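# Upright a lying gift box and open its lid

## Task

A closed gift box is lying on one of its sides on the table. Turn it so it rests on its bottom, then open it so the lid is roughly upright or tilted back past upright. Concealed magnets keep the lid's flap closed, so it needs a deliberate pull to free it.

## Robot and tools

Robot: one arm carrying a five-finger right hand, with a fixed two-camera stand next to the table. Nothing may end up off the table.

Frames: all poses, velocities, targets and camera poses use the arm's base frame. That base is tilted relative to the table. In base coordinates, up (against gravity) is (-0.397, +0.283, +0.873), so base +z is not straight up. The scene frame has its origin on the table top under the base, +z up, +y to the left when looking along +x. The base sits at (0, 0, +0.384) m in the scene frame.

Hand point: a point 0.05 m in front of the palm and 0.15 m out from the wrist face. Its +z runs along the straight fingers, +y out of the palm, and +x across the palm away from the thumb. Straight fingertips reach 0.06 to 0.07 m past the point along +z and sit 0.06 m behind it along -y. A bracket on the little-finger side of the wrist can strike things, and with the fingers level the wrist can hang lower than the hand (up to 0.11 m palm down, 0.23 m palm up) and touch the table first.

Row format (14 numbers, each in [-1, 1]), for the single arm: dx, dy, dz, rx, ry, rz, thumb_turn, thumb_bend, index, middle, ring, little, force_limit, speed. The first six are an offset, not a pose: they count from the current Hand target, along the base frame's axes; rotation is a rotation vector about the Hand target's position. Scale: 1.0 equals 0.6 m or 180 degrees. The next six are absolute finger targets: -1 open/straight, +1 closed; thumb_turn -1 beside the palm, +1 opposite the fingers. force_limit maps -1..+1 to about 0..10 N at the fingertip (0..15 N for the two thumb motors). speed rises linearly from near zero at -1 to full at +0.48 and stays full above. Fully turned thumb plus fingers grip things about 0.035 to 0.065 m thick; handles down to about 0.025 m. For a gentle grip close at speed -0.94 or lower. At a scene's start, read a result first and resend the hand values it shows if the hand should stay as it is.

execute_actions: actions is a list of actions; each action is up to 15 rows, one per 1/30 s step, the last row repeated to fill 15. Every row in an action counts from the same start-of-action Hand target, and each new action starts from the new one, so repeating an offset keeps moving. cameras picks images: ["all"], [], or names (cam_head_left, cam_head_right, cam_wrist); an empty actions list returns all images by default.

move: target is one 14-number row or a list of up to 15 rows; every row's offset counts from the same starting Hand target. speed in m/s (0.002 to 3.6, default 0.25; turns up to twice that in rad/s), one value or one per target. blend in metres rounds corners in a list (0 = stop at each). stop_force in N (3 to 120) ends the path when the wrist sensor feels that much push against the motion; omit it when backing off a contact. zero (only with stop_force, default true) re-zeroes before moving. blocking=false returns after about 0.5 s while the move continues (not allowed with stop_force). The path ignores obstacles; keep it away from the arm's own base. The result adds a move: line: done (within 3 mm and 2 degrees), off_target, moving, held, fault, plus which limits acted (paced = pose clipped, held = steps withheld).

wait: seconds 0 to 10, arm holds its last command. stop: brakes a running move. zoom_image: camera plus region [x0, y0, x1, y1] in pixels, at most 504 by 504, of the newest image. show_instructions: shows reference images. zero_wrist_force: re-zeroes the wrist sensor. finished_scene: scene = the current scene's number; ends the scene irreversibly, and the box must stay opened and upright without the robot.

Results: end_effector_position (m) and end_effector_quat_wxyz in the base frame, velocities in m/s and rad/s; printed values can be off by a few cm. Hand target is the last commanded pose after clipping (orientation is clipped to within 32 degrees of the measured one each step); the hand often settles short, so send the remaining gap as a fresh offset. hand_measured, hand_stopped_by (moving, target, force, stalled, fault) and hand_load_n (N at fingertip, positive pushes finger open) follow motor order. Wrist force and torque are in the hand's own axes. Joint torques include the arm's own weight. A MOTOR HOT line warns of heating; at 85 °C the brakes set for 30 to 60 s or more.

Avoid: pushing past firm contact (the arm is stiff), any contact torque at a joint limit (24.3 N m at the wrists, 130 N m elsewhere) or about 150 N outside force, both of which freeze the arm for 10 s; fast impacts; dropping or flinging the box; overloading fingers; long stretched-out holds that heat motors. To end a push, command the target back past the hand point.

Each tool is called after "Emit:" as name(argument=value, ...), one argument or row to a line, values as JSON.

Reference images:

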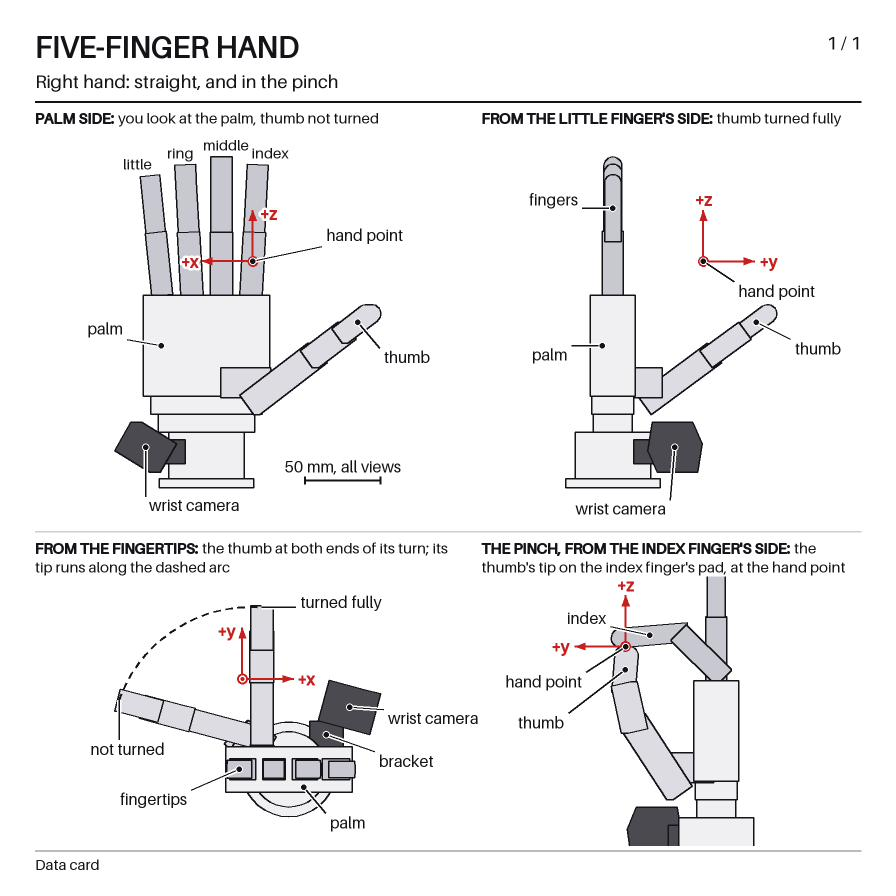

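## Session

Emit:
execute_actions(
  actions=[],
)

Scene clock: 0.00 s.
end_effector_position=(+0.4732, -0.4149, +0.3473) hand_measured=(-1.000, -1.000, -1.000, -1.000, -1.000, -1.000) hand_load_n=(+0.0, +0.0, +0.0, +0.0, +0.0, +0.0) hand_stopped_by=(target, target, target, target, target, target) hand_force_limit=0.00 hand_speed=-0.80 end_effector_quat_wxyz=(+0.047, -0.259, +0.845, -0.466)
Joint positions: [-0.883 -1.281 1.144 0.753 1.81 -3.172]
Joint velocities: within noise
Joint torques (N m): no reading
Wrist force (N): no reading
Wrist torque (N m): no reading
Wrist force, peak (N): no reading
Hand target: +0.4732, -0.4149, +0.3473; +0.047, -0.259, +0.845, -0.466

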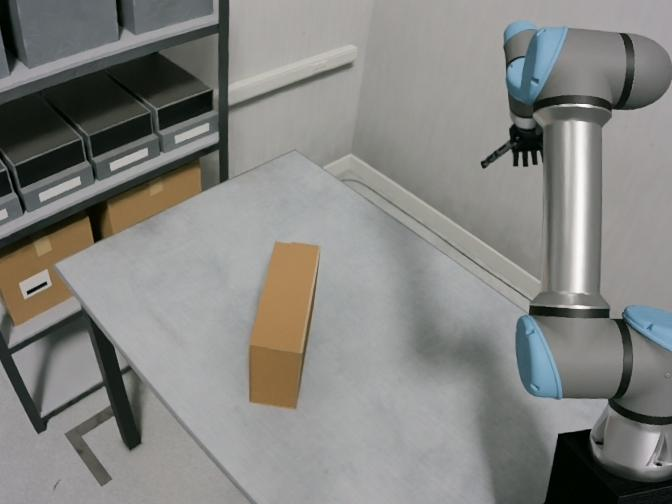

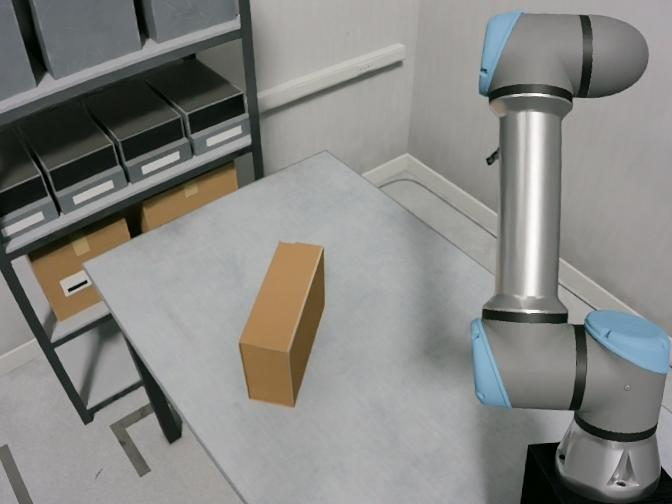

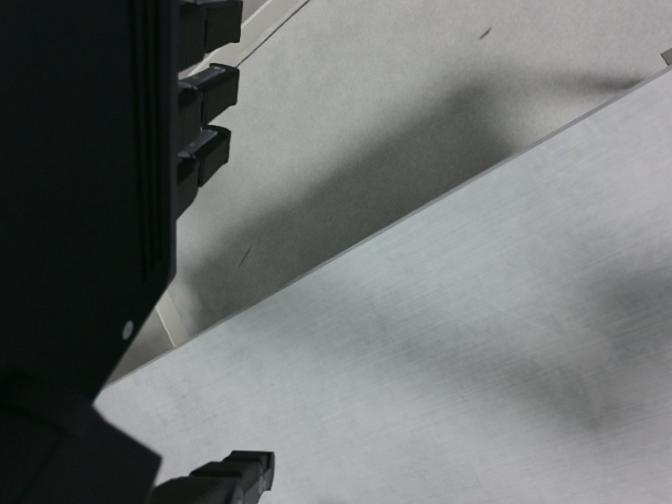

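Emit:
zoom_image(
  camera="cam_head_left",
  region=[200, 210, 370, 430],
)

Emit:
zoom_image(
  camera="cam_head_right",
  region=[200, 210, 370, 430],
)

Scaled by 2.291 from the camera's 672x504 image, which has a finer 960x720 frame.

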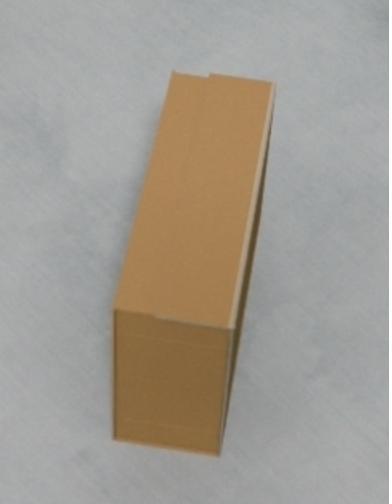

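Scaled by 2.291 from the camera's 672x504 image, which has a finer 960x720 frame.

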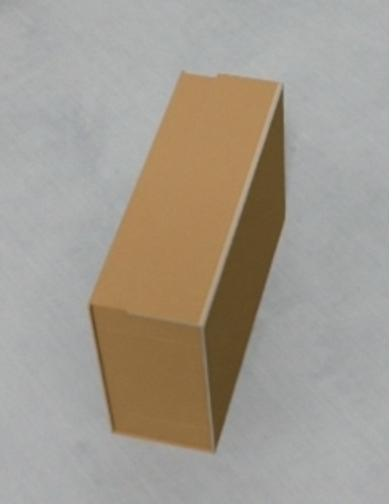

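Emit:
zoom_image(
  camera="cam_head_left",
  region=[240, 330, 310, 415],
)

Emit:
zoom_image(
  camera="cam_head_left",
  region=[260, 230, 330, 290],
)

Emit:
zoom_image(
  camera="cam_head_right",
  region=[230, 325, 310, 415],
)

Emit:
zoom_image(
  camera="cam_head_right",
  region=[260, 230, 340, 310],
)

Scaled by 5.929 from the camera's 672x504 image, which has a finer 960x720 frame.

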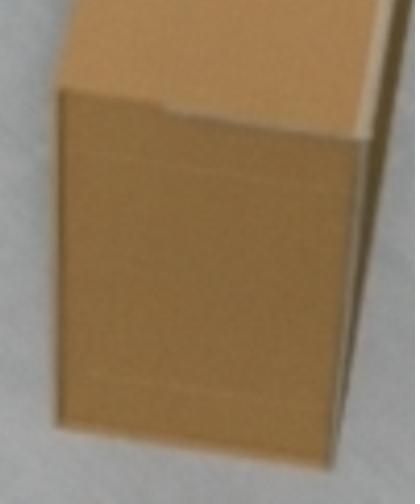

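Scaled by 7.200 from the camera's 672x504 image, which has a finer 960x720 frame.

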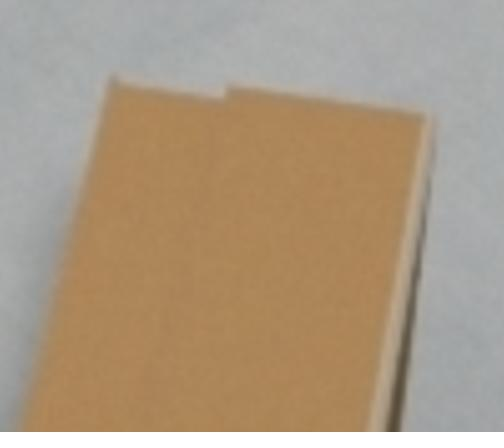

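Scaled by 5.600 from the camera's 672x504 image, which has a finer 960x720 frame.

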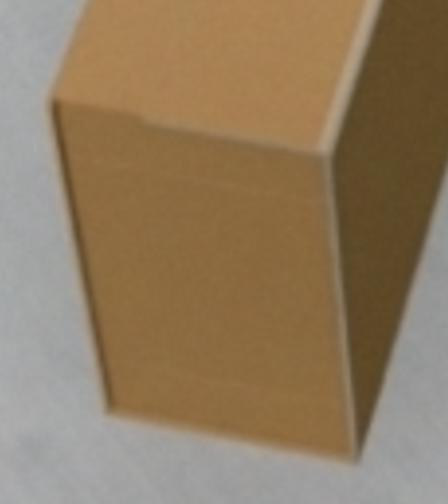

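Scaled by 6.300 from the camera's 672x504 image, which has a finer 960x720 frame.

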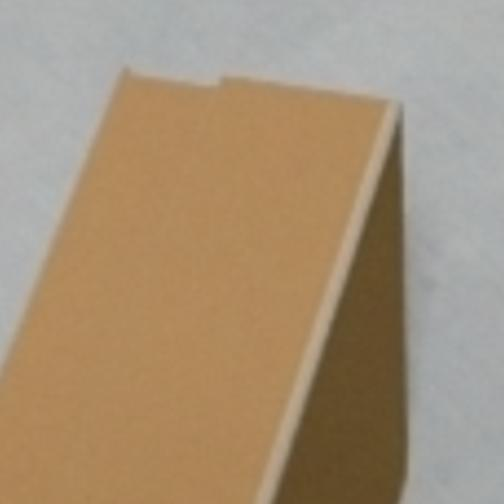

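Emit:
move(
  target=[0.2088, 0.4743, 0.0172, -0.0533, 0.2891, 0.4319, -1, -1, 0, 0, 0, 0, 0, 0],
  speed=0.25,
  cameras=["all"],
)

Scene clock: 625.30 s.
end_effector_position=(+0.5985, -0.1303, +0.3576) hand_measured=(-1.000, -1.000, +0.000, +0.000, +0.000, +0.000) hand_load_n=(+0.0, +0.0, +0.0, +0.0, +0.0, +0.0) hand_stopped_by=(target, target, target, target, target, target) hand_force_limit=0.00 hand_speed=0.00 end_effector_quat_wxyz=(+0.048, +0.880, -0.404, +0.247) end_effector_velocity=(+0.000, +0.001, +0.001) end_effector_angular_velocity=(+0.000, +0.000, +0.002)
Joint positions: [-0.311 -0.868 0.454 1.495 1.72 -4.2]
Joint velocities: [0.002 0.002 -0.005 0.003 0 0]
Joint torques (N m): [18.93 -47.14 -32.92 4.55 1.8 -2.95]
Wrist force (N): [-1.0 0.1 0.3]
Wrist torque (N m): [-0.07 0.15 0.06]
Wrist force, peak (N): [-1.4 -0.8 0.5]
Hand target: +0.5985, -0.1303, +0.3576; +0.048, +0.880, -0.404, +0.247
Off the commanded pose: 0.000 m, 0 deg.
move: done
camera_calibration:
cam_wrist: T_world_to_cam=[[-0.571066, -0.820241, -0.0329804, 0.25369], [-0.819442, 0.567192, 0.0825058, 0.525172], [-0.0489685, 0.0741418, -0.996045, 0.511498], [0, 0, 0, 1]] pos_world=[0.600269, -0.127711, 0.474512]

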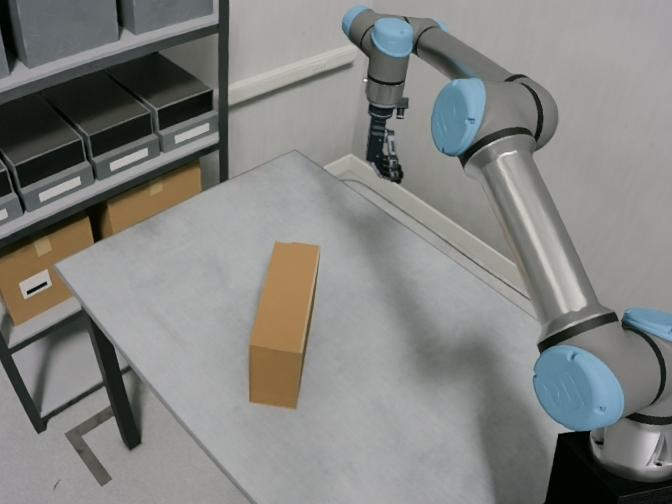

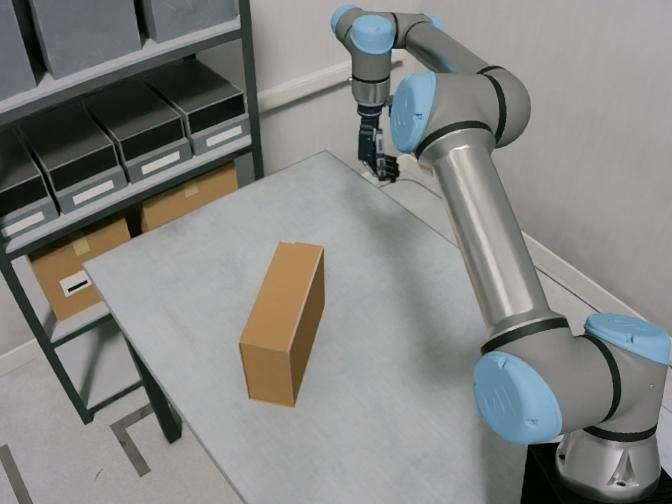

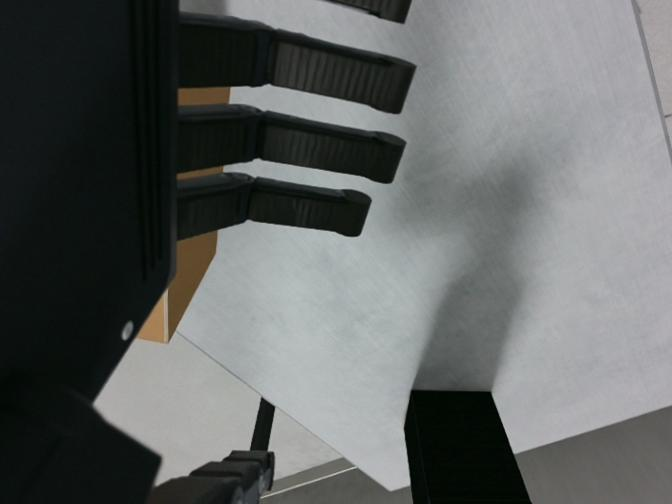

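Emit:
move(
  target=[0.3227, 0.5288, -0.2162, 0, 0, 0, -1, -1, 0, 0, 0, 0, 0, 0],
  speed=0.35,
  cameras=["all"],
)

Scene clock: 638.07 s.
end_effector_position=(+0.7909, +0.1865, +0.2273) hand_measured=(-1.000, -1.000, +0.000, +0.000, +0.000, +0.000) hand_load_n=(+0.0, +0.0, +0.0, +0.0, +0.0, +0.0) hand_stopped_by=(target, target, target, target, target, target) hand_force_limit=0.00 hand_speed=0.00 end_effector_quat_wxyz=(-0.088, +0.838, -0.338, +0.418)
Joint positions: [0.17 -0.452 0.035 1.134 1.836 -3.896]
Joint torques (N m): [29.61 -46.82 -32.79 -0.17 -2.17 2.55]
Wrist force (N): [-0.2 0.0 0.1]
Wrist torque (N m): [0.02 0.03 0.00]
Wrist force, peak (N): [-1.1 -1.0 0.4]
Hand target: +0.7921, +0.1870, +0.2279; +0.048, +0.880, -0.404, +0.247
Off the commanded pose: 0.001 m, 27 deg.
elbow stopped short: the move would have taken joint 3 (elbow) straighter than the controller allows.
move: off_target
camera_calibration:
cam_wrist: T_world_to_cam=[[-0.354635, -0.888036, -0.29262, 0.519554], [-0.867117, 0.42944, -0.252369, 0.653364], [0.349775, 0.164237, -0.922325, 0.0188182], [0, 0, 0, 1]] pos_world=[0.744212, 0.177712, 0.334277]

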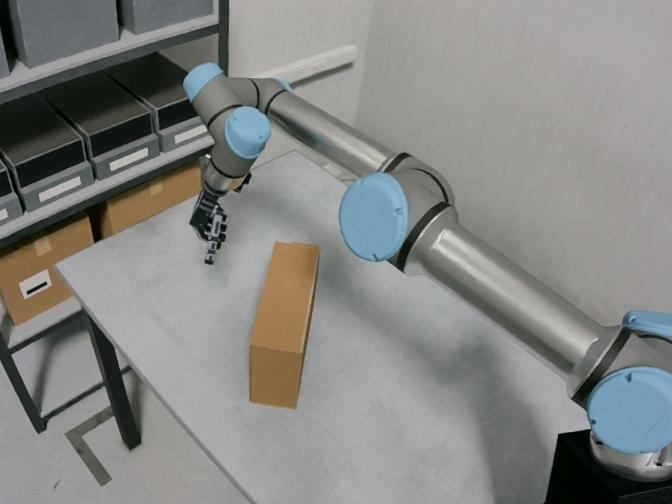

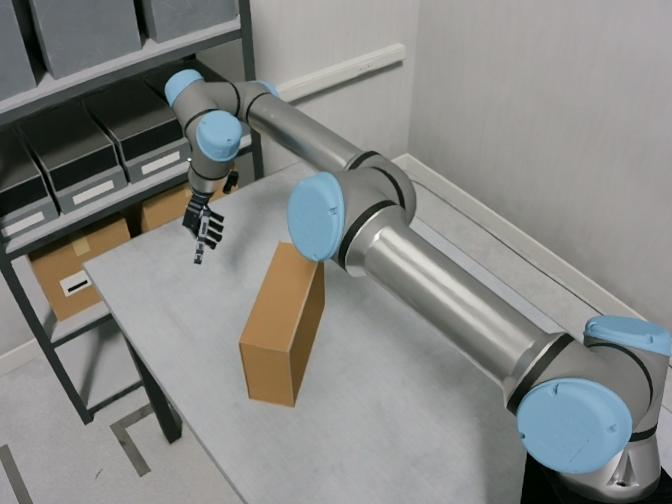

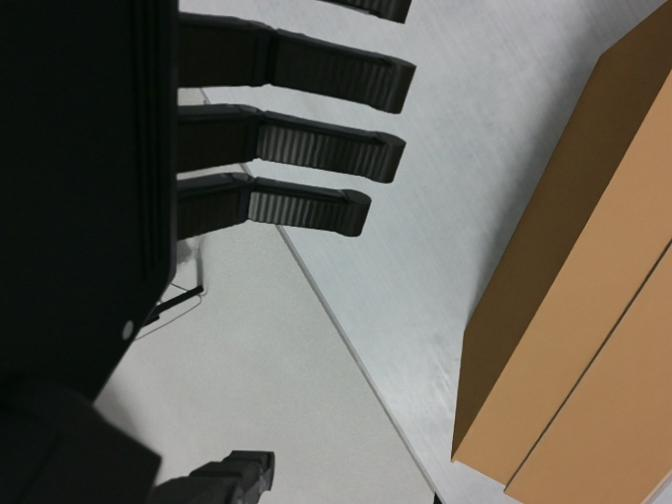

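Emit:
move(
  target=[-0.788, -0.1853, 0.1638, 0.0415, 0.1157, 0.0407, -1, -1, 0, 0, 0, 0, 0, 0],
  speed=0.35,
)

Scene clock: 732.83 s.
end_effector_position=(+0.3195, +0.0759, +0.3261) hand_measured=(-1.000, -1.000, +0.000, +0.000, +0.000, +0.000) hand_load_n=(+0.0, +0.0, +0.0, +0.0, +0.0, +0.5) hand_stopped_by=(target, target, target, target, target, target) hand_force_limit=0.00 hand_speed=0.00 end_effector_quat_wxyz=(+0.047, +0.935, -0.347, +0.060)
Joint positions: [0.002 -1.407 1.403 1.494 1.701 -4.005]
Joint torques (N m): [5.46 -48.15 -2.51 4.65 -2.25 -2.88]
Wrist force (N): [-0.9 -0.4 -0.4]
Wrist torque (N m): [-0.10 0.12 0.05]
Wrist force, peak (N): [-1.6 0.4 -0.6]
Hand target: +0.3193, +0.0758, +0.3261; +0.047, +0.935, -0.347, +0.060
Off the commanded pose: 0.000 m, 0 deg.
move: done

Emit:
move(
  target=[
    [-0.0003, 0.2068, 0.0038, 0.1588, 0, 0.01125, -1, -1, 0, 0, 0, 0, 0, 0],
    [-0.0075, 0.3865, 0.1062, 0.3175, 0, 0.0225, -1, -1, 0, 0, 0, 0, 0, 0],
    [-0.016, 0.472, 0.2238, 0.4286, 0, 0.0304, -1, -1, 0, 0, 0, 0, 0, 0],
    [-0.0258, 0.5118, 0.3635, 0.5398, 0, 0.0383, -1, -1, 0, 0, 0, 0, 0, 0],
    [-0.0362, 0.5013, 0.5083, 0.6509, 0, 0.0461, -1, -1, 0, 0, 0, 0, 0, 0],
    [-0.0455, 0.4415, 0.6407, 0.762, 0, 0.054, -1, -1, 0, 0, 0, 0, 0, 0],
  ],
  speed=0.25,
  blend=0.02,
)

Scene clock: 744.47 s.
end_effector_position=(+0.2920, +0.3407, +0.7105) hand_measured=(-1.000, -1.000, +0.000, +0.000, +0.000, +0.000) hand_load_n=(+0.0, +0.0, +0.0, +0.0, +0.0, +0.0) hand_stopped_by=(target, target, target, target, target, target) hand_force_limit=0.00 hand_speed=0.00 end_effector_quat_wxyz=(+0.856, -0.406, +0.120, +0.297)
Joint positions: [-0.003 -1.408 1.415 1.505 -0.699 -4.012]
Joint torques (N m): [18.34 -28.25 -30.56 3.64 -3.23 -2.89]
Wrist force (N): [-0.8 -0.3 0.0]
Wrist torque (N m): [0.12 -0.02 0.02]
Wrist force, peak (N): [-1.2 -0.4 -0.5]
Hand target: +0.2920, +0.3407, +0.7106; +0.856, -0.405, +0.120, +0.297
Off the commanded pose: 0.000 m, 0 deg.
move: done

Emit:
move(
  target=[
    [-0.0125, -0.2738, 0.1763, 0.254, 0, 0.018, -1, -1, 0, 0, 0, 0, 0, 0],
    [0.261, -0.2738, 0.2772, 0.2517, 0.1807, -0.0588, -1, -1, 0, 0, 0, 0, 0, 0],
    [0.5438, -0.2738, 0.206, 0.2329, 0.3604, -0.1362, -1, -1, 0, 0, 0, 0, 0, 0],
    [0.737, -0.2738, -0.0125, 0.1963, 0.5385, -0.2143, -1, -1, 0, 0, 0, 0, 0, 0],
    [0.7732, -0.2738, -0.302, 0.1383, 0.7134, -0.2925, -1, -1, 0, 0, 0, 0, 0, 0],
    [0.6395, -0.2738, -0.561, 0.0527, 0.8825, -0.3703, -1, -1, 0, 0, 0, 0, 0, 0],
  ],
  speed=0.35,
  blend=0.03,
  cameras=["all"],
)

Scene clock: 789.43 s.
end_effector_position=(+0.6758, +0.1764, +0.3741) hand_measured=(-1.000, -1.000, +0.000, +0.000, +0.000, +0.000) hand_load_n=(+0.0, -0.5, +0.5, +0.5, +0.0, +0.0) hand_stopped_by=(target, target, target, target, target, target) hand_force_limit=0.00 hand_speed=0.00 end_effector_quat_wxyz=(+0.082, +0.340, +0.934, +0.069)
Joint positions: [-0.001 -1.394 1.386 4.518 -1.498 -4.008]
Joint torques (N m): [6.75 -31.51 -34.59 -0.02 -1.42 -2.95]
Wrist force (N): [-0.7 -0.5 0.1]
Wrist torque (N m): [-0.14 0.12 0.03]
Wrist force, peak (N): [-1.8 -1.5 0.3]
Hand target: +0.6757, +0.1764, +0.3740; +0.082, +0.340, +0.934, +0.069
Off the commanded pose: 0.000 m, 0 deg.
move: done
camera_calibration:
cam_wrist: T_world_to_cam=[[0.438533, 0.890715, 0.119648, -0.491215], [0.626115, -0.398304, 0.670324, -0.613251], [0.644724, -0.219046, -0.73236, -0.00667612], [0, 0, 0, 1]] pos_world=[0.603684, 0.19181, 0.46496]

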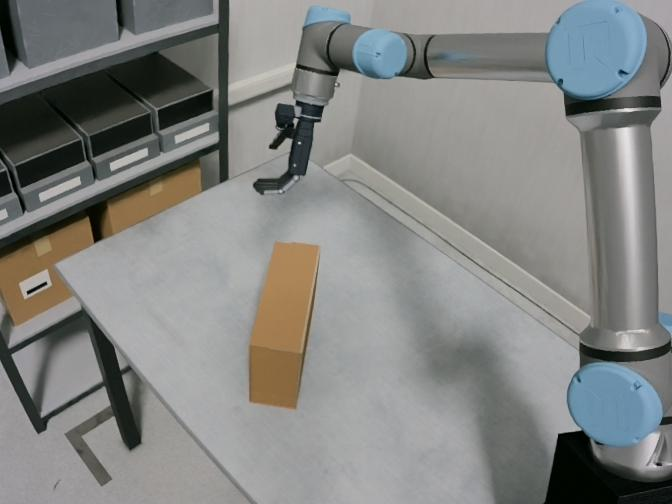

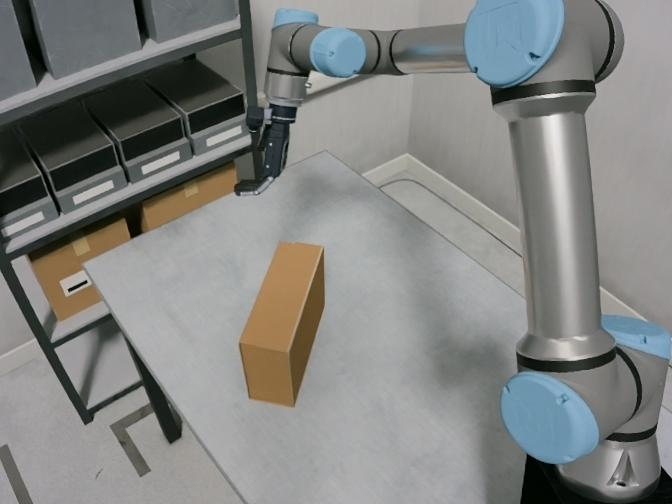

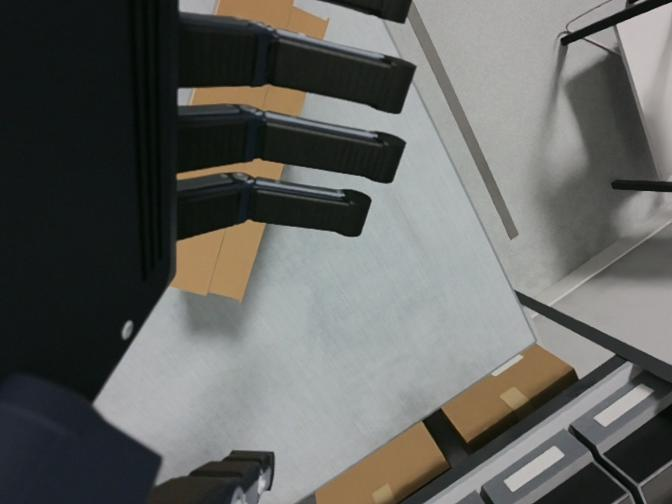

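Emit:
move(
  target=[
    [0, 0, 0, 0.0955, 0.0349, -0.466, -1, -1, 0, 0, 0, 0, 0, 0],
    [0.1818, -0.0155, -0.275, 0.303, -0.115, -0.938, -1, -1, 0, 0, 0, 0, 0, 0],
  ],
  speed=0.35,
  cameras=["all"],
)

Scene clock: 825.33 s.
end_effector_position=(+0.7848, +0.1671, +0.2090) hand_measured=(-1.000, -1.000, +0.000, +0.000, +0.000, +0.000) hand_load_n=(+0.0, +0.0, +0.0, +0.0, +0.0, +0.0) hand_stopped_by=(target, target, target, target, target, target) hand_force_limit=0.00 hand_speed=0.00 end_effector_quat_wxyz=(+0.070, +0.904, -0.341, +0.248)
Joint positions: [0.177 -0.791 0.938 4.19 -1.941 -0.744]
Joint torques (N m): [14.66 -45.24 -34.74 -0.12 -2.15 2.68]
Wrist force (N): [-0.3 -0.1 -0.2]
Wrist torque (N m): [-0.06 0.03 0.00]
Wrist force, peak (N): [-1.0 -0.8 0.3]
Hand target: +0.7848, +0.1671, +0.2090; +0.070, +0.904, -0.341, +0.248
Off the commanded pose: 0.000 m, 0 deg.
move: done
camera_calibration:
cam_wrist: T_world_to_cam=[[-0.468662, -0.8823, 0.043625, 0.513138], [-0.878913, 0.470683, 0.0772655, 0.585293], [-0.0887049, -0.00213117, -0.996056, 0.394513], [0, 0, 0, 1]] pos_world=[0.789905, 0.178095, 0.325349]

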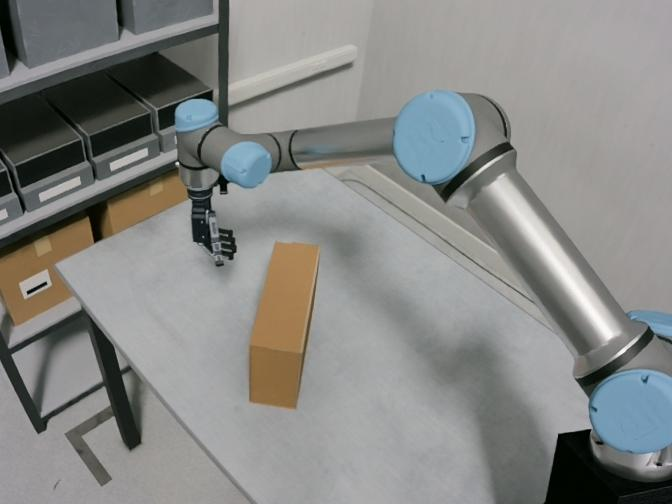

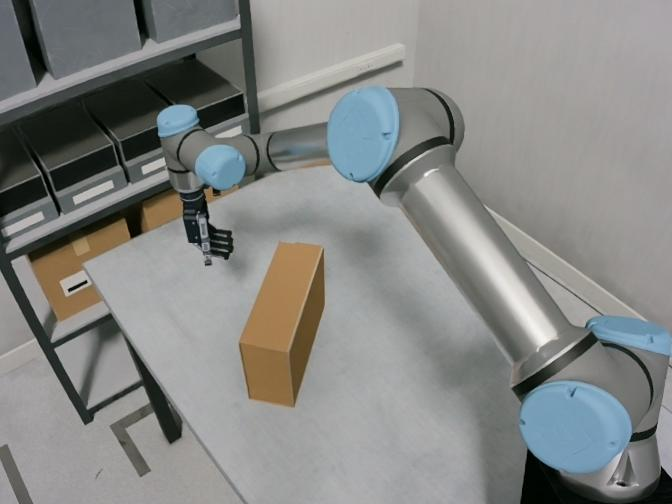

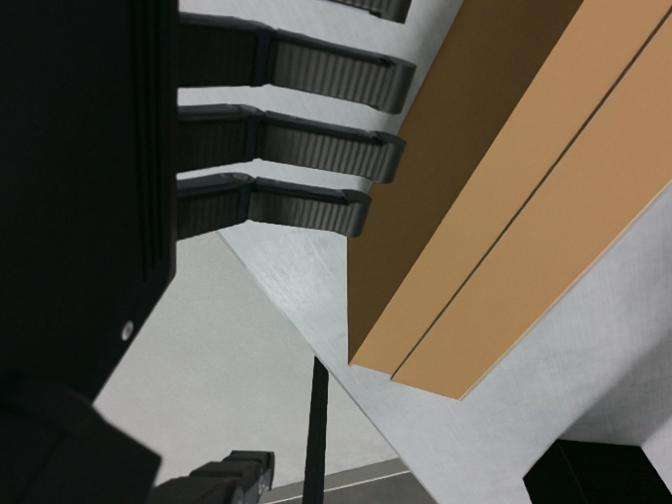

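Emit:
move(
  target=[0.1267, -0.0733, -0.3768, 0, 0, 0, -1, -1, 0, 0, 0, 0, 0, 0],
  speed=0.2,
  stop_force=10,
  cameras=["all"],
)

Scene clock: 872.87 s.
end_effector_position=(+0.8608, +0.1231, -0.0171) hand_measured=(-1.000, -1.000, +0.000, +0.000, +0.000, +0.000) hand_load_n=(+0.0, +0.0, +0.0, +0.0, +0.0, +0.0) hand_stopped_by=(target, target, target, target, target, target) hand_force_limit=0.00 hand_speed=0.00 end_effector_quat_wxyz=(+0.070, +0.904, -0.341, +0.248)
Joint positions: [0.11 -0.42 0.831 3.903 -1.915 -0.81]
Joint torques (N m): [16.31 -45.02 -30.23 -0.08 1.34 -2.88]
Wrist force (N): [-0.7 -0.3 0.1]
Wrist torque (N m): [-0.11 0.09 0.05]
Wrist force, peak (N): [-1.0 0.0 1.2]
Hand target: +0.8608, +0.1231, -0.0171; +0.070, +0.904, -0.341, +0.248
Off the commanded pose: 0.000 m, 0 deg.
move: done
camera_calibration:
cam_wrist: T_world_to_cam=[[-0.468933, -0.882152, 0.0436937, 0.520097], [-0.878758, 0.470959, 0.0773369, 0.690046], [-0.0888009, -0.00213034, -0.996047, 0.176036], [0, 0, 0, 1]] pos_world=[0.865906, 0.134196, 0.0992489]

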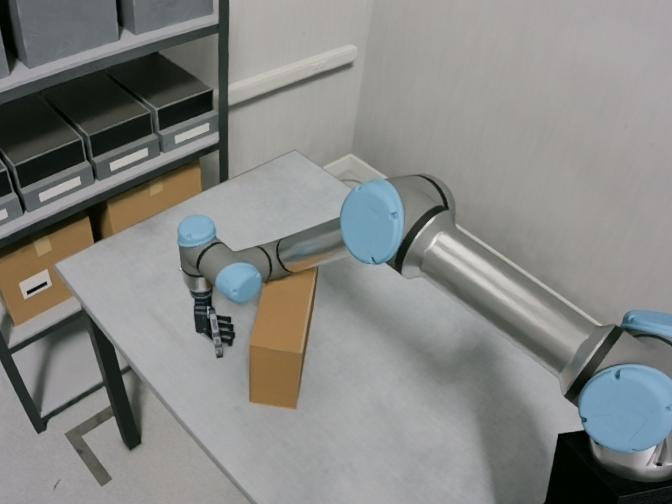

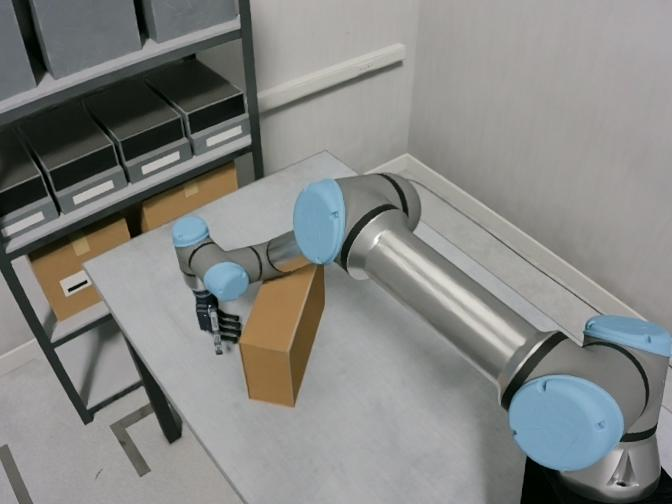

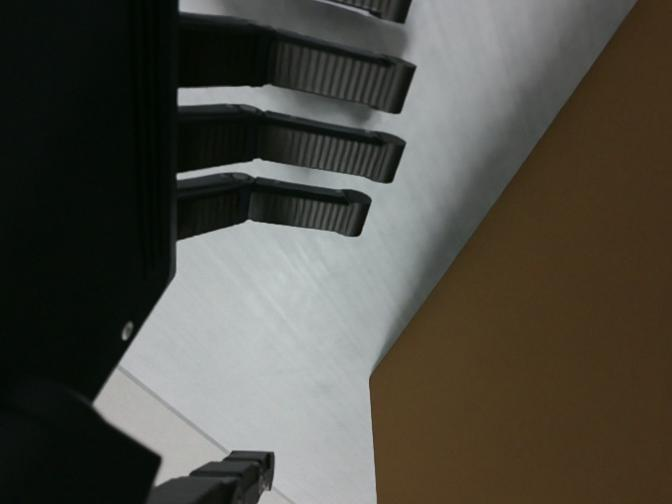

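Emit:
move(
  target=[-0.2444, -0.2235, -0.0385, 0, 0, 0, -1, -1, 0, 0, 0, 0, 0, 0],
  speed=0.08,
  stop_force=25,
  cameras=["all"],
)

Scene clock: 885.77 s.
end_effector_position=(+0.7142, -0.0110, -0.0402) hand_measured=(-1.000, -1.000, +0.000, +0.000, +0.000, +0.000) hand_load_n=(+0.0, +0.0, +0.0, +2.0, +0.0, +0.0) hand_stopped_by=(target, target, target, target, target, target) hand_force_limit=0.00 hand_speed=0.00 end_effector_quat_wxyz=(+0.070, +0.904, -0.341, +0.248)
Joint positions: [-0.064 -0.729 1.578 3.415 -1.844 -0.976]
Joint torques (N m): [10.1 -58.18 5.14 -3.79 1.56 -2.99]
Wrist force (N): [-0.4 -1.7 1.0]
Wrist torque (N m): [-0.13 0.04 0.03]
Wrist force, peak (N): [0.0 -3.9 -0.8]
Hand target: +0.7142, -0.0110, -0.0402; +0.070, +0.904, -0.341, +0.248
Off the commanded pose: 0.000 m, 0 deg.
move: done
camera_calibration:
cam_wrist: T_world_to_cam=[[-0.468933, -0.882152, 0.0436937, 0.334064], [-0.878758, 0.470959, 0.0773369, 0.626162], [-0.0888009, -0.00213034, -0.996047, 0.139723], [0, 0, 0, 1]] pos_world=[0.719306, 0.0000961531, 0.0761489]

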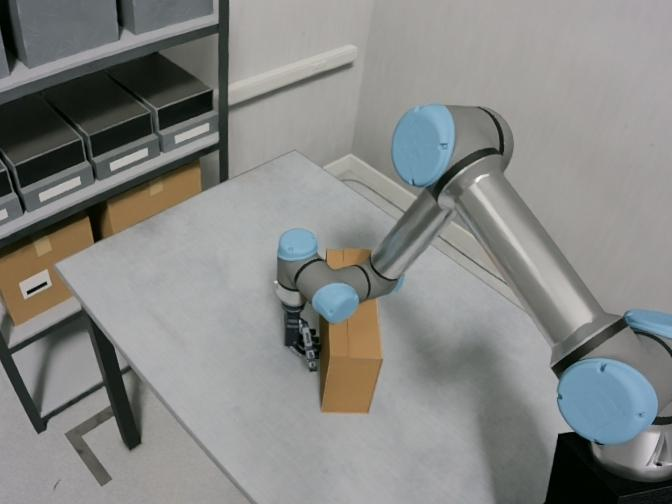

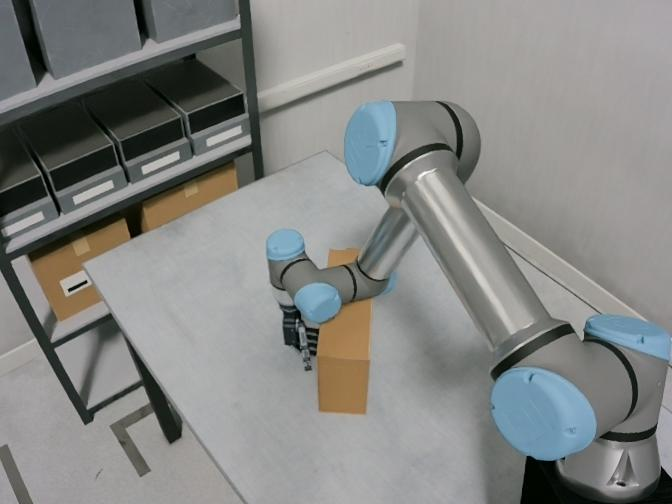

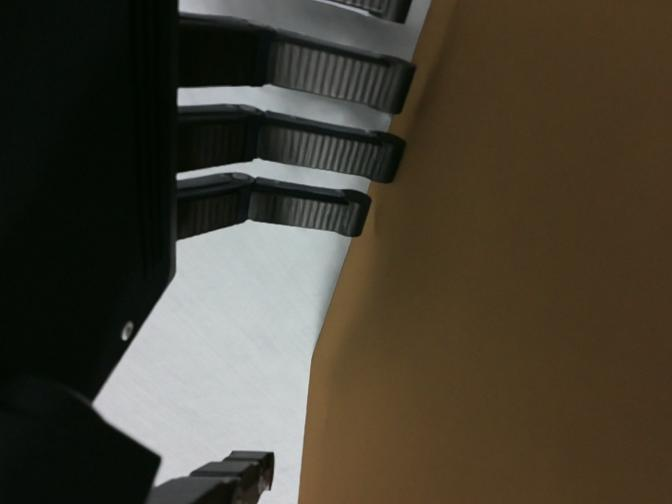

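Emit:
move(
  target=[
    [0.0611, 0.0559, 0.0096, 0, 0, 0, -1, -1, 0, 0, 0, 0, 0, 0],
    [-0.1374, 0.1977, 0.4461, 0, 0, 0, -1, -1, 0, 0, 0, 0, 0, 0],
  ],
  speed=0.25,
  blend=0.02,
  cameras=["all"],
)

Emit:
zoom_image(
  camera="cam_head_left",
  region=[300, 230, 400, 430],
)

Emit:
zoom_image(
  camera="cam_head_right",
  region=[290, 230, 390, 430],
)

Scene clock: 896.70 s.
end_effector_position=(+0.6318, +0.1076, +0.2273) hand_measured=(-1.000, -1.000, +0.000, +0.000, +0.000, +0.000) hand_load_n=(+0.0, +0.0, +0.0, +0.0, +0.0, +0.0) hand_stopped_by=(target, target, target, target, target, target) hand_force_limit=0.00 hand_speed=0.00 end_effector_quat_wxyz=(+0.070, +0.904, -0.341, +0.248)
Joint positions: [0.126 -1.205 1.557 3.967 -1.922 -0.794]
Joint torques (N m): [22.52 -55.1 -31.33 -0.45 -1.98 2.62]
Wrist force (N): [-0.6 -0.2 -0.3]
Wrist torque (N m): [-0.07 0.10 0.00]
Wrist force, peak (N): [-0.3 -2.1 1.2]
Hand target: +0.6317, +0.1077, +0.2274; +0.070, +0.904, -0.341, +0.248
Off the commanded pose: 0.000 m, 0 deg.
move: done
camera_calibration:
cam_wrist: T_world_to_cam=[[-0.468936, -0.882153, 0.043647, 0.388289], [-0.878767, 0.470958, 0.0772494, 0.477291], [-0.0887017, -0.00213045, -0.996056, 0.39904], [0, 0, 0, 1]] pos_world=[0.636906, 0.118596, 0.343648]

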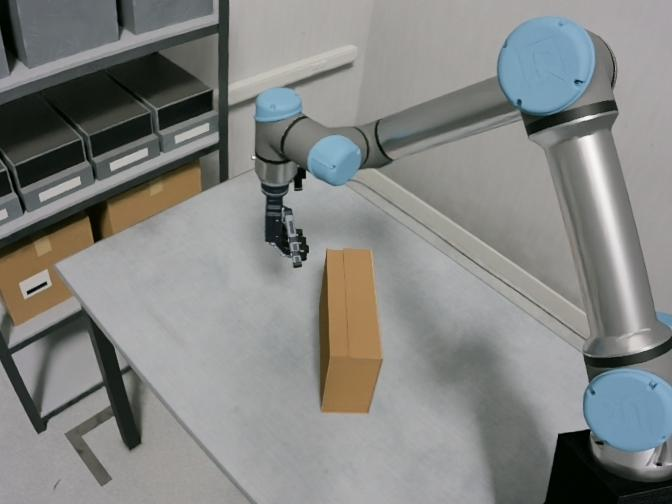

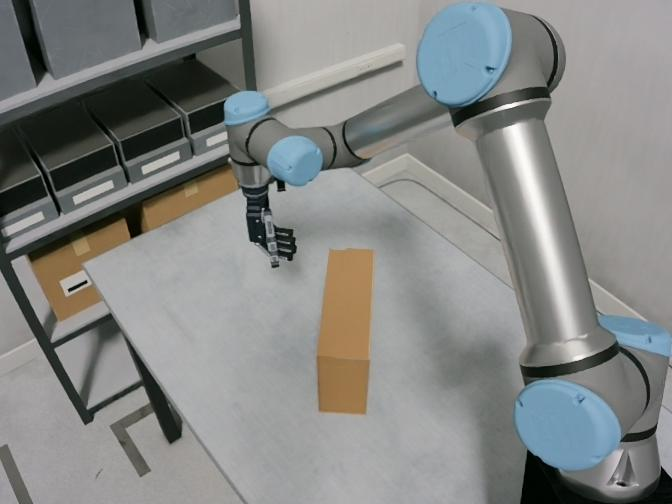

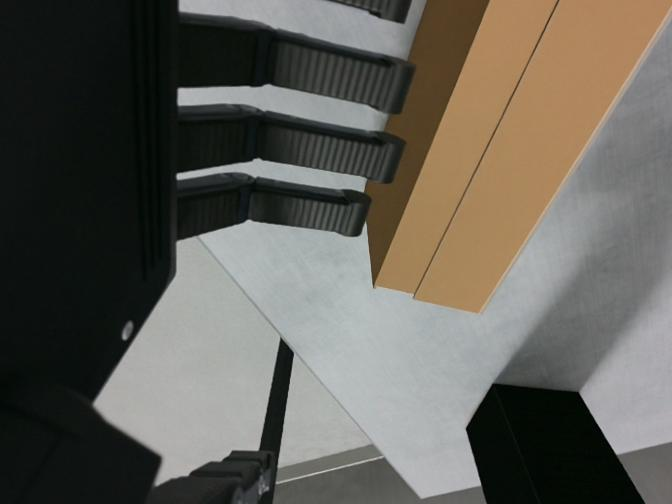

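Scaled by 2.520 from the camera's 672x504 image, which has a finer 960x720 frame.

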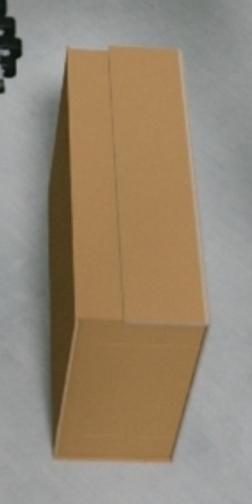

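Scaled by 2.520 from the camera's 672x504 image, which has a finer 960x720 frame.

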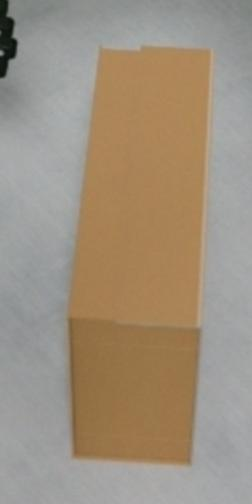

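Emit:
move(
  target=[
    [0.1402, -0.1222, -0.0148, -0.0163, 0.0117, 0.0359, -1, -1, 0, 0, 0, 0, 0, 0],
    [0.299, -0.2357, -0.364, -0.0163, 0.0117, 0.0359, -1, -1, 0, 0, 0, 0, 0, 0],
  ],
  speed=0.25,
  blend=0.02,
  cameras=["all"],
)

Scene clock: 1008.57 s.
end_effector_position=(+0.8110, -0.0337, +0.0091) hand_measured=(-1.000, -1.000, +0.000, +0.000, +0.000, +0.000) hand_load_n=(+0.0, +0.0, +0.0, +0.0, +0.0, +0.0) hand_stopped_by=(target, target, target, target, target, target) hand_force_limit=0.00 hand_speed=0.00 end_effector_quat_wxyz=(+0.085, +0.924, -0.282, +0.243) end_effector_velocity=(+0.002, -0.001, +0.000) end_effector_angular_velocity=(+0.000, -0.003, -0.001)
Joint positions: [-0.076 -0.633 1.22 3.671 -1.837 -1.118]
Joint velocities: [0 0.003 -0.006 0 0 0]
Joint torques (N m): [12.32 -41.35 -27.3 -0.25 1.9 -2.96]
Wrist force (N): [0.0 -0.2 0.2]
Wrist torque (N m): [-0.13 0.00 0.06]
Wrist force, peak (N): [-1.4 -0.2 -0.7]
Hand target: +0.8111, -0.0338, +0.0090; +0.085, +0.924, -0.282, +0.243
Off the commanded pose: 0.000 m, 0 deg.
move: done
camera_calibration:
cam_wrist: T_world_to_cam=[[-0.364138, -0.925364, 0.105378, 0.27019], [-0.923379, 0.373472, 0.0888286, 0.751003], [-0.121554, -0.0649576, -0.990457, 0.221768], [0, 0, 0, 1]] pos_world=[0.818804, -0.0160494, 0.124469]

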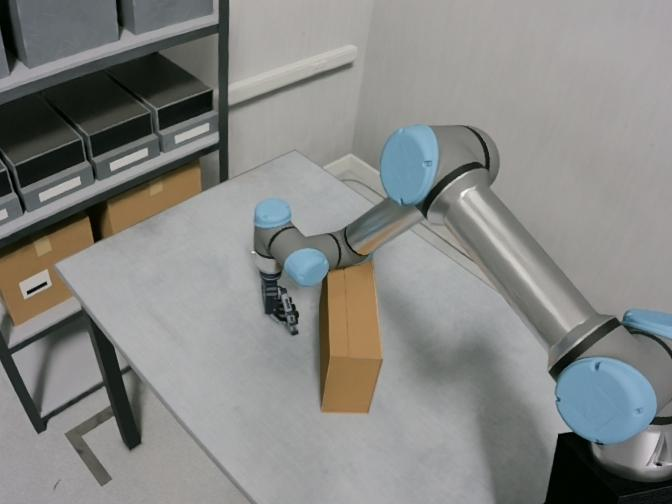

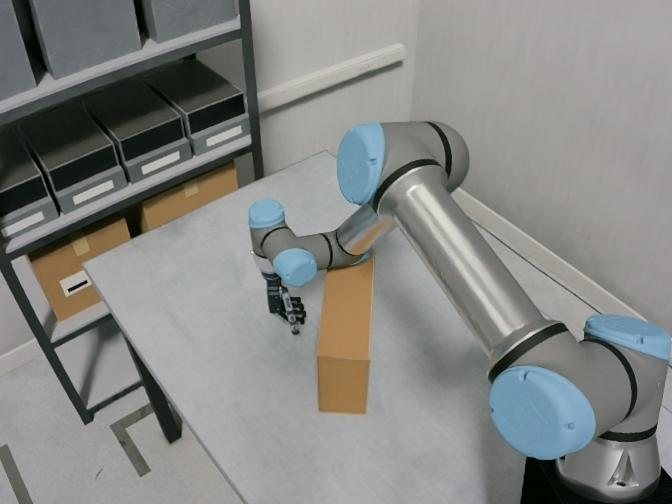

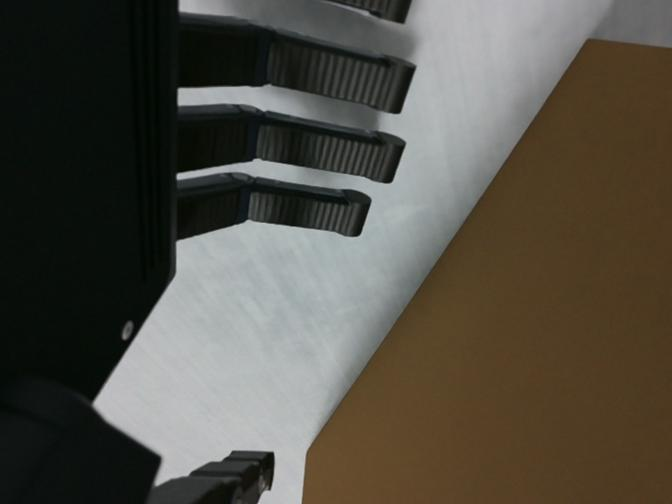

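Emit:
move(
  target=[
    [-0.0647, -0.0495, 0.0249, 0, 0, 0, -1, -1, 0, 0, 0, 0, 0, 0],
    [-0.0926, -0.1042, 0.03, 0.0331, -0.0236, -0.0727, -1, -1, 0, 0, 0, 0, 0, 0],
    [-0.1323, -0.1516, 0.0273, 0.0662, -0.0473, -0.1455, -1, -1, 0, 0, 0, 0, 0, 0],
    [-0.1814, -0.1879, 0.0168, 0.0993, -0.0709, -0.2183, -1, -1, 0, 0, 0, 0, 0, 0],
  ],
  speed=0.08,
  blend=0.01,
  cameras=["all"],
)

Scene clock: 1054.37 s.
end_effector_position=(+0.7024, -0.1465, +0.0191) hand_measured=(-1.000, -1.000, +0.000, +0.000, +0.000, +0.000) hand_load_n=(+0.0, +0.0, +0.0, +1.5, +0.0, +0.0) hand_stopped_by=(target, target, target, target, target, target) hand_force_limit=0.00 hand_speed=0.00 end_effector_quat_wxyz=(-0.011, +0.747, -0.615, +0.254)
Joint positions: [-0.33 -0.861 1.599 3.482 -1.724 -0.561]
Joint torques (N m): [4.92 -60.12 3.77 -3.76 1.8 2.62]
Wrist force (N): [-0.4 -1.1 0.9]
Wrist torque (N m): [-0.10 0.04 -0.03]
Wrist force, peak (N): [-0.3 -1.4 1.1]
Hand target: +0.7023, -0.1465, +0.0191; -0.011, +0.746, -0.615, +0.254
Off the commanded pose: 0.000 m, 0 deg.
move: done
camera_calibration:
cam_wrist: T_world_to_cam=[[-0.846688, -0.46148, -0.264871, 0.539193], [-0.504354, 0.854672, 0.123141, 0.46741], [0.16955, 0.237851, -0.956389, 0.0503672], [0, 0, 0, 1]] pos_world=[0.683728, -0.162635, 0.13343]

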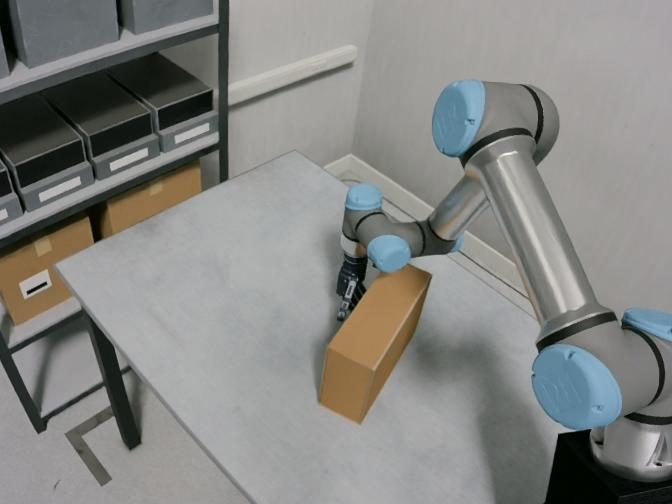

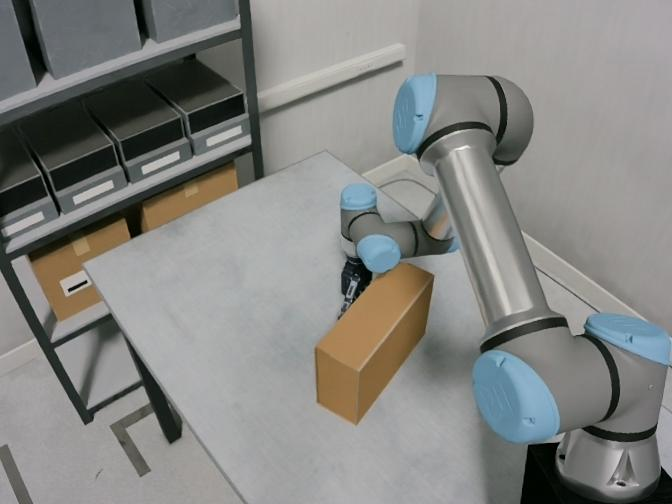

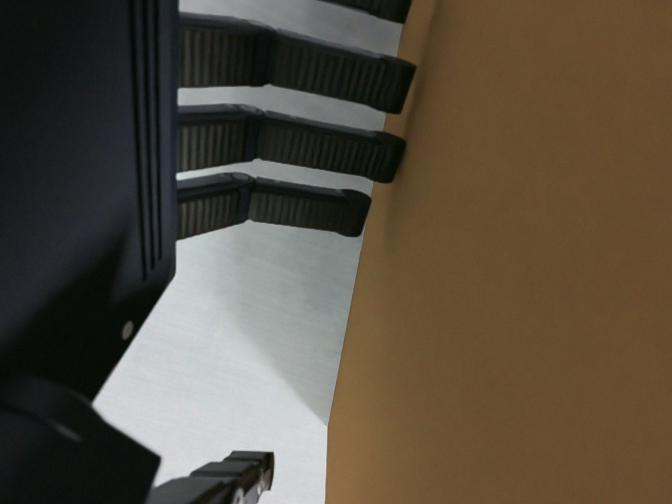

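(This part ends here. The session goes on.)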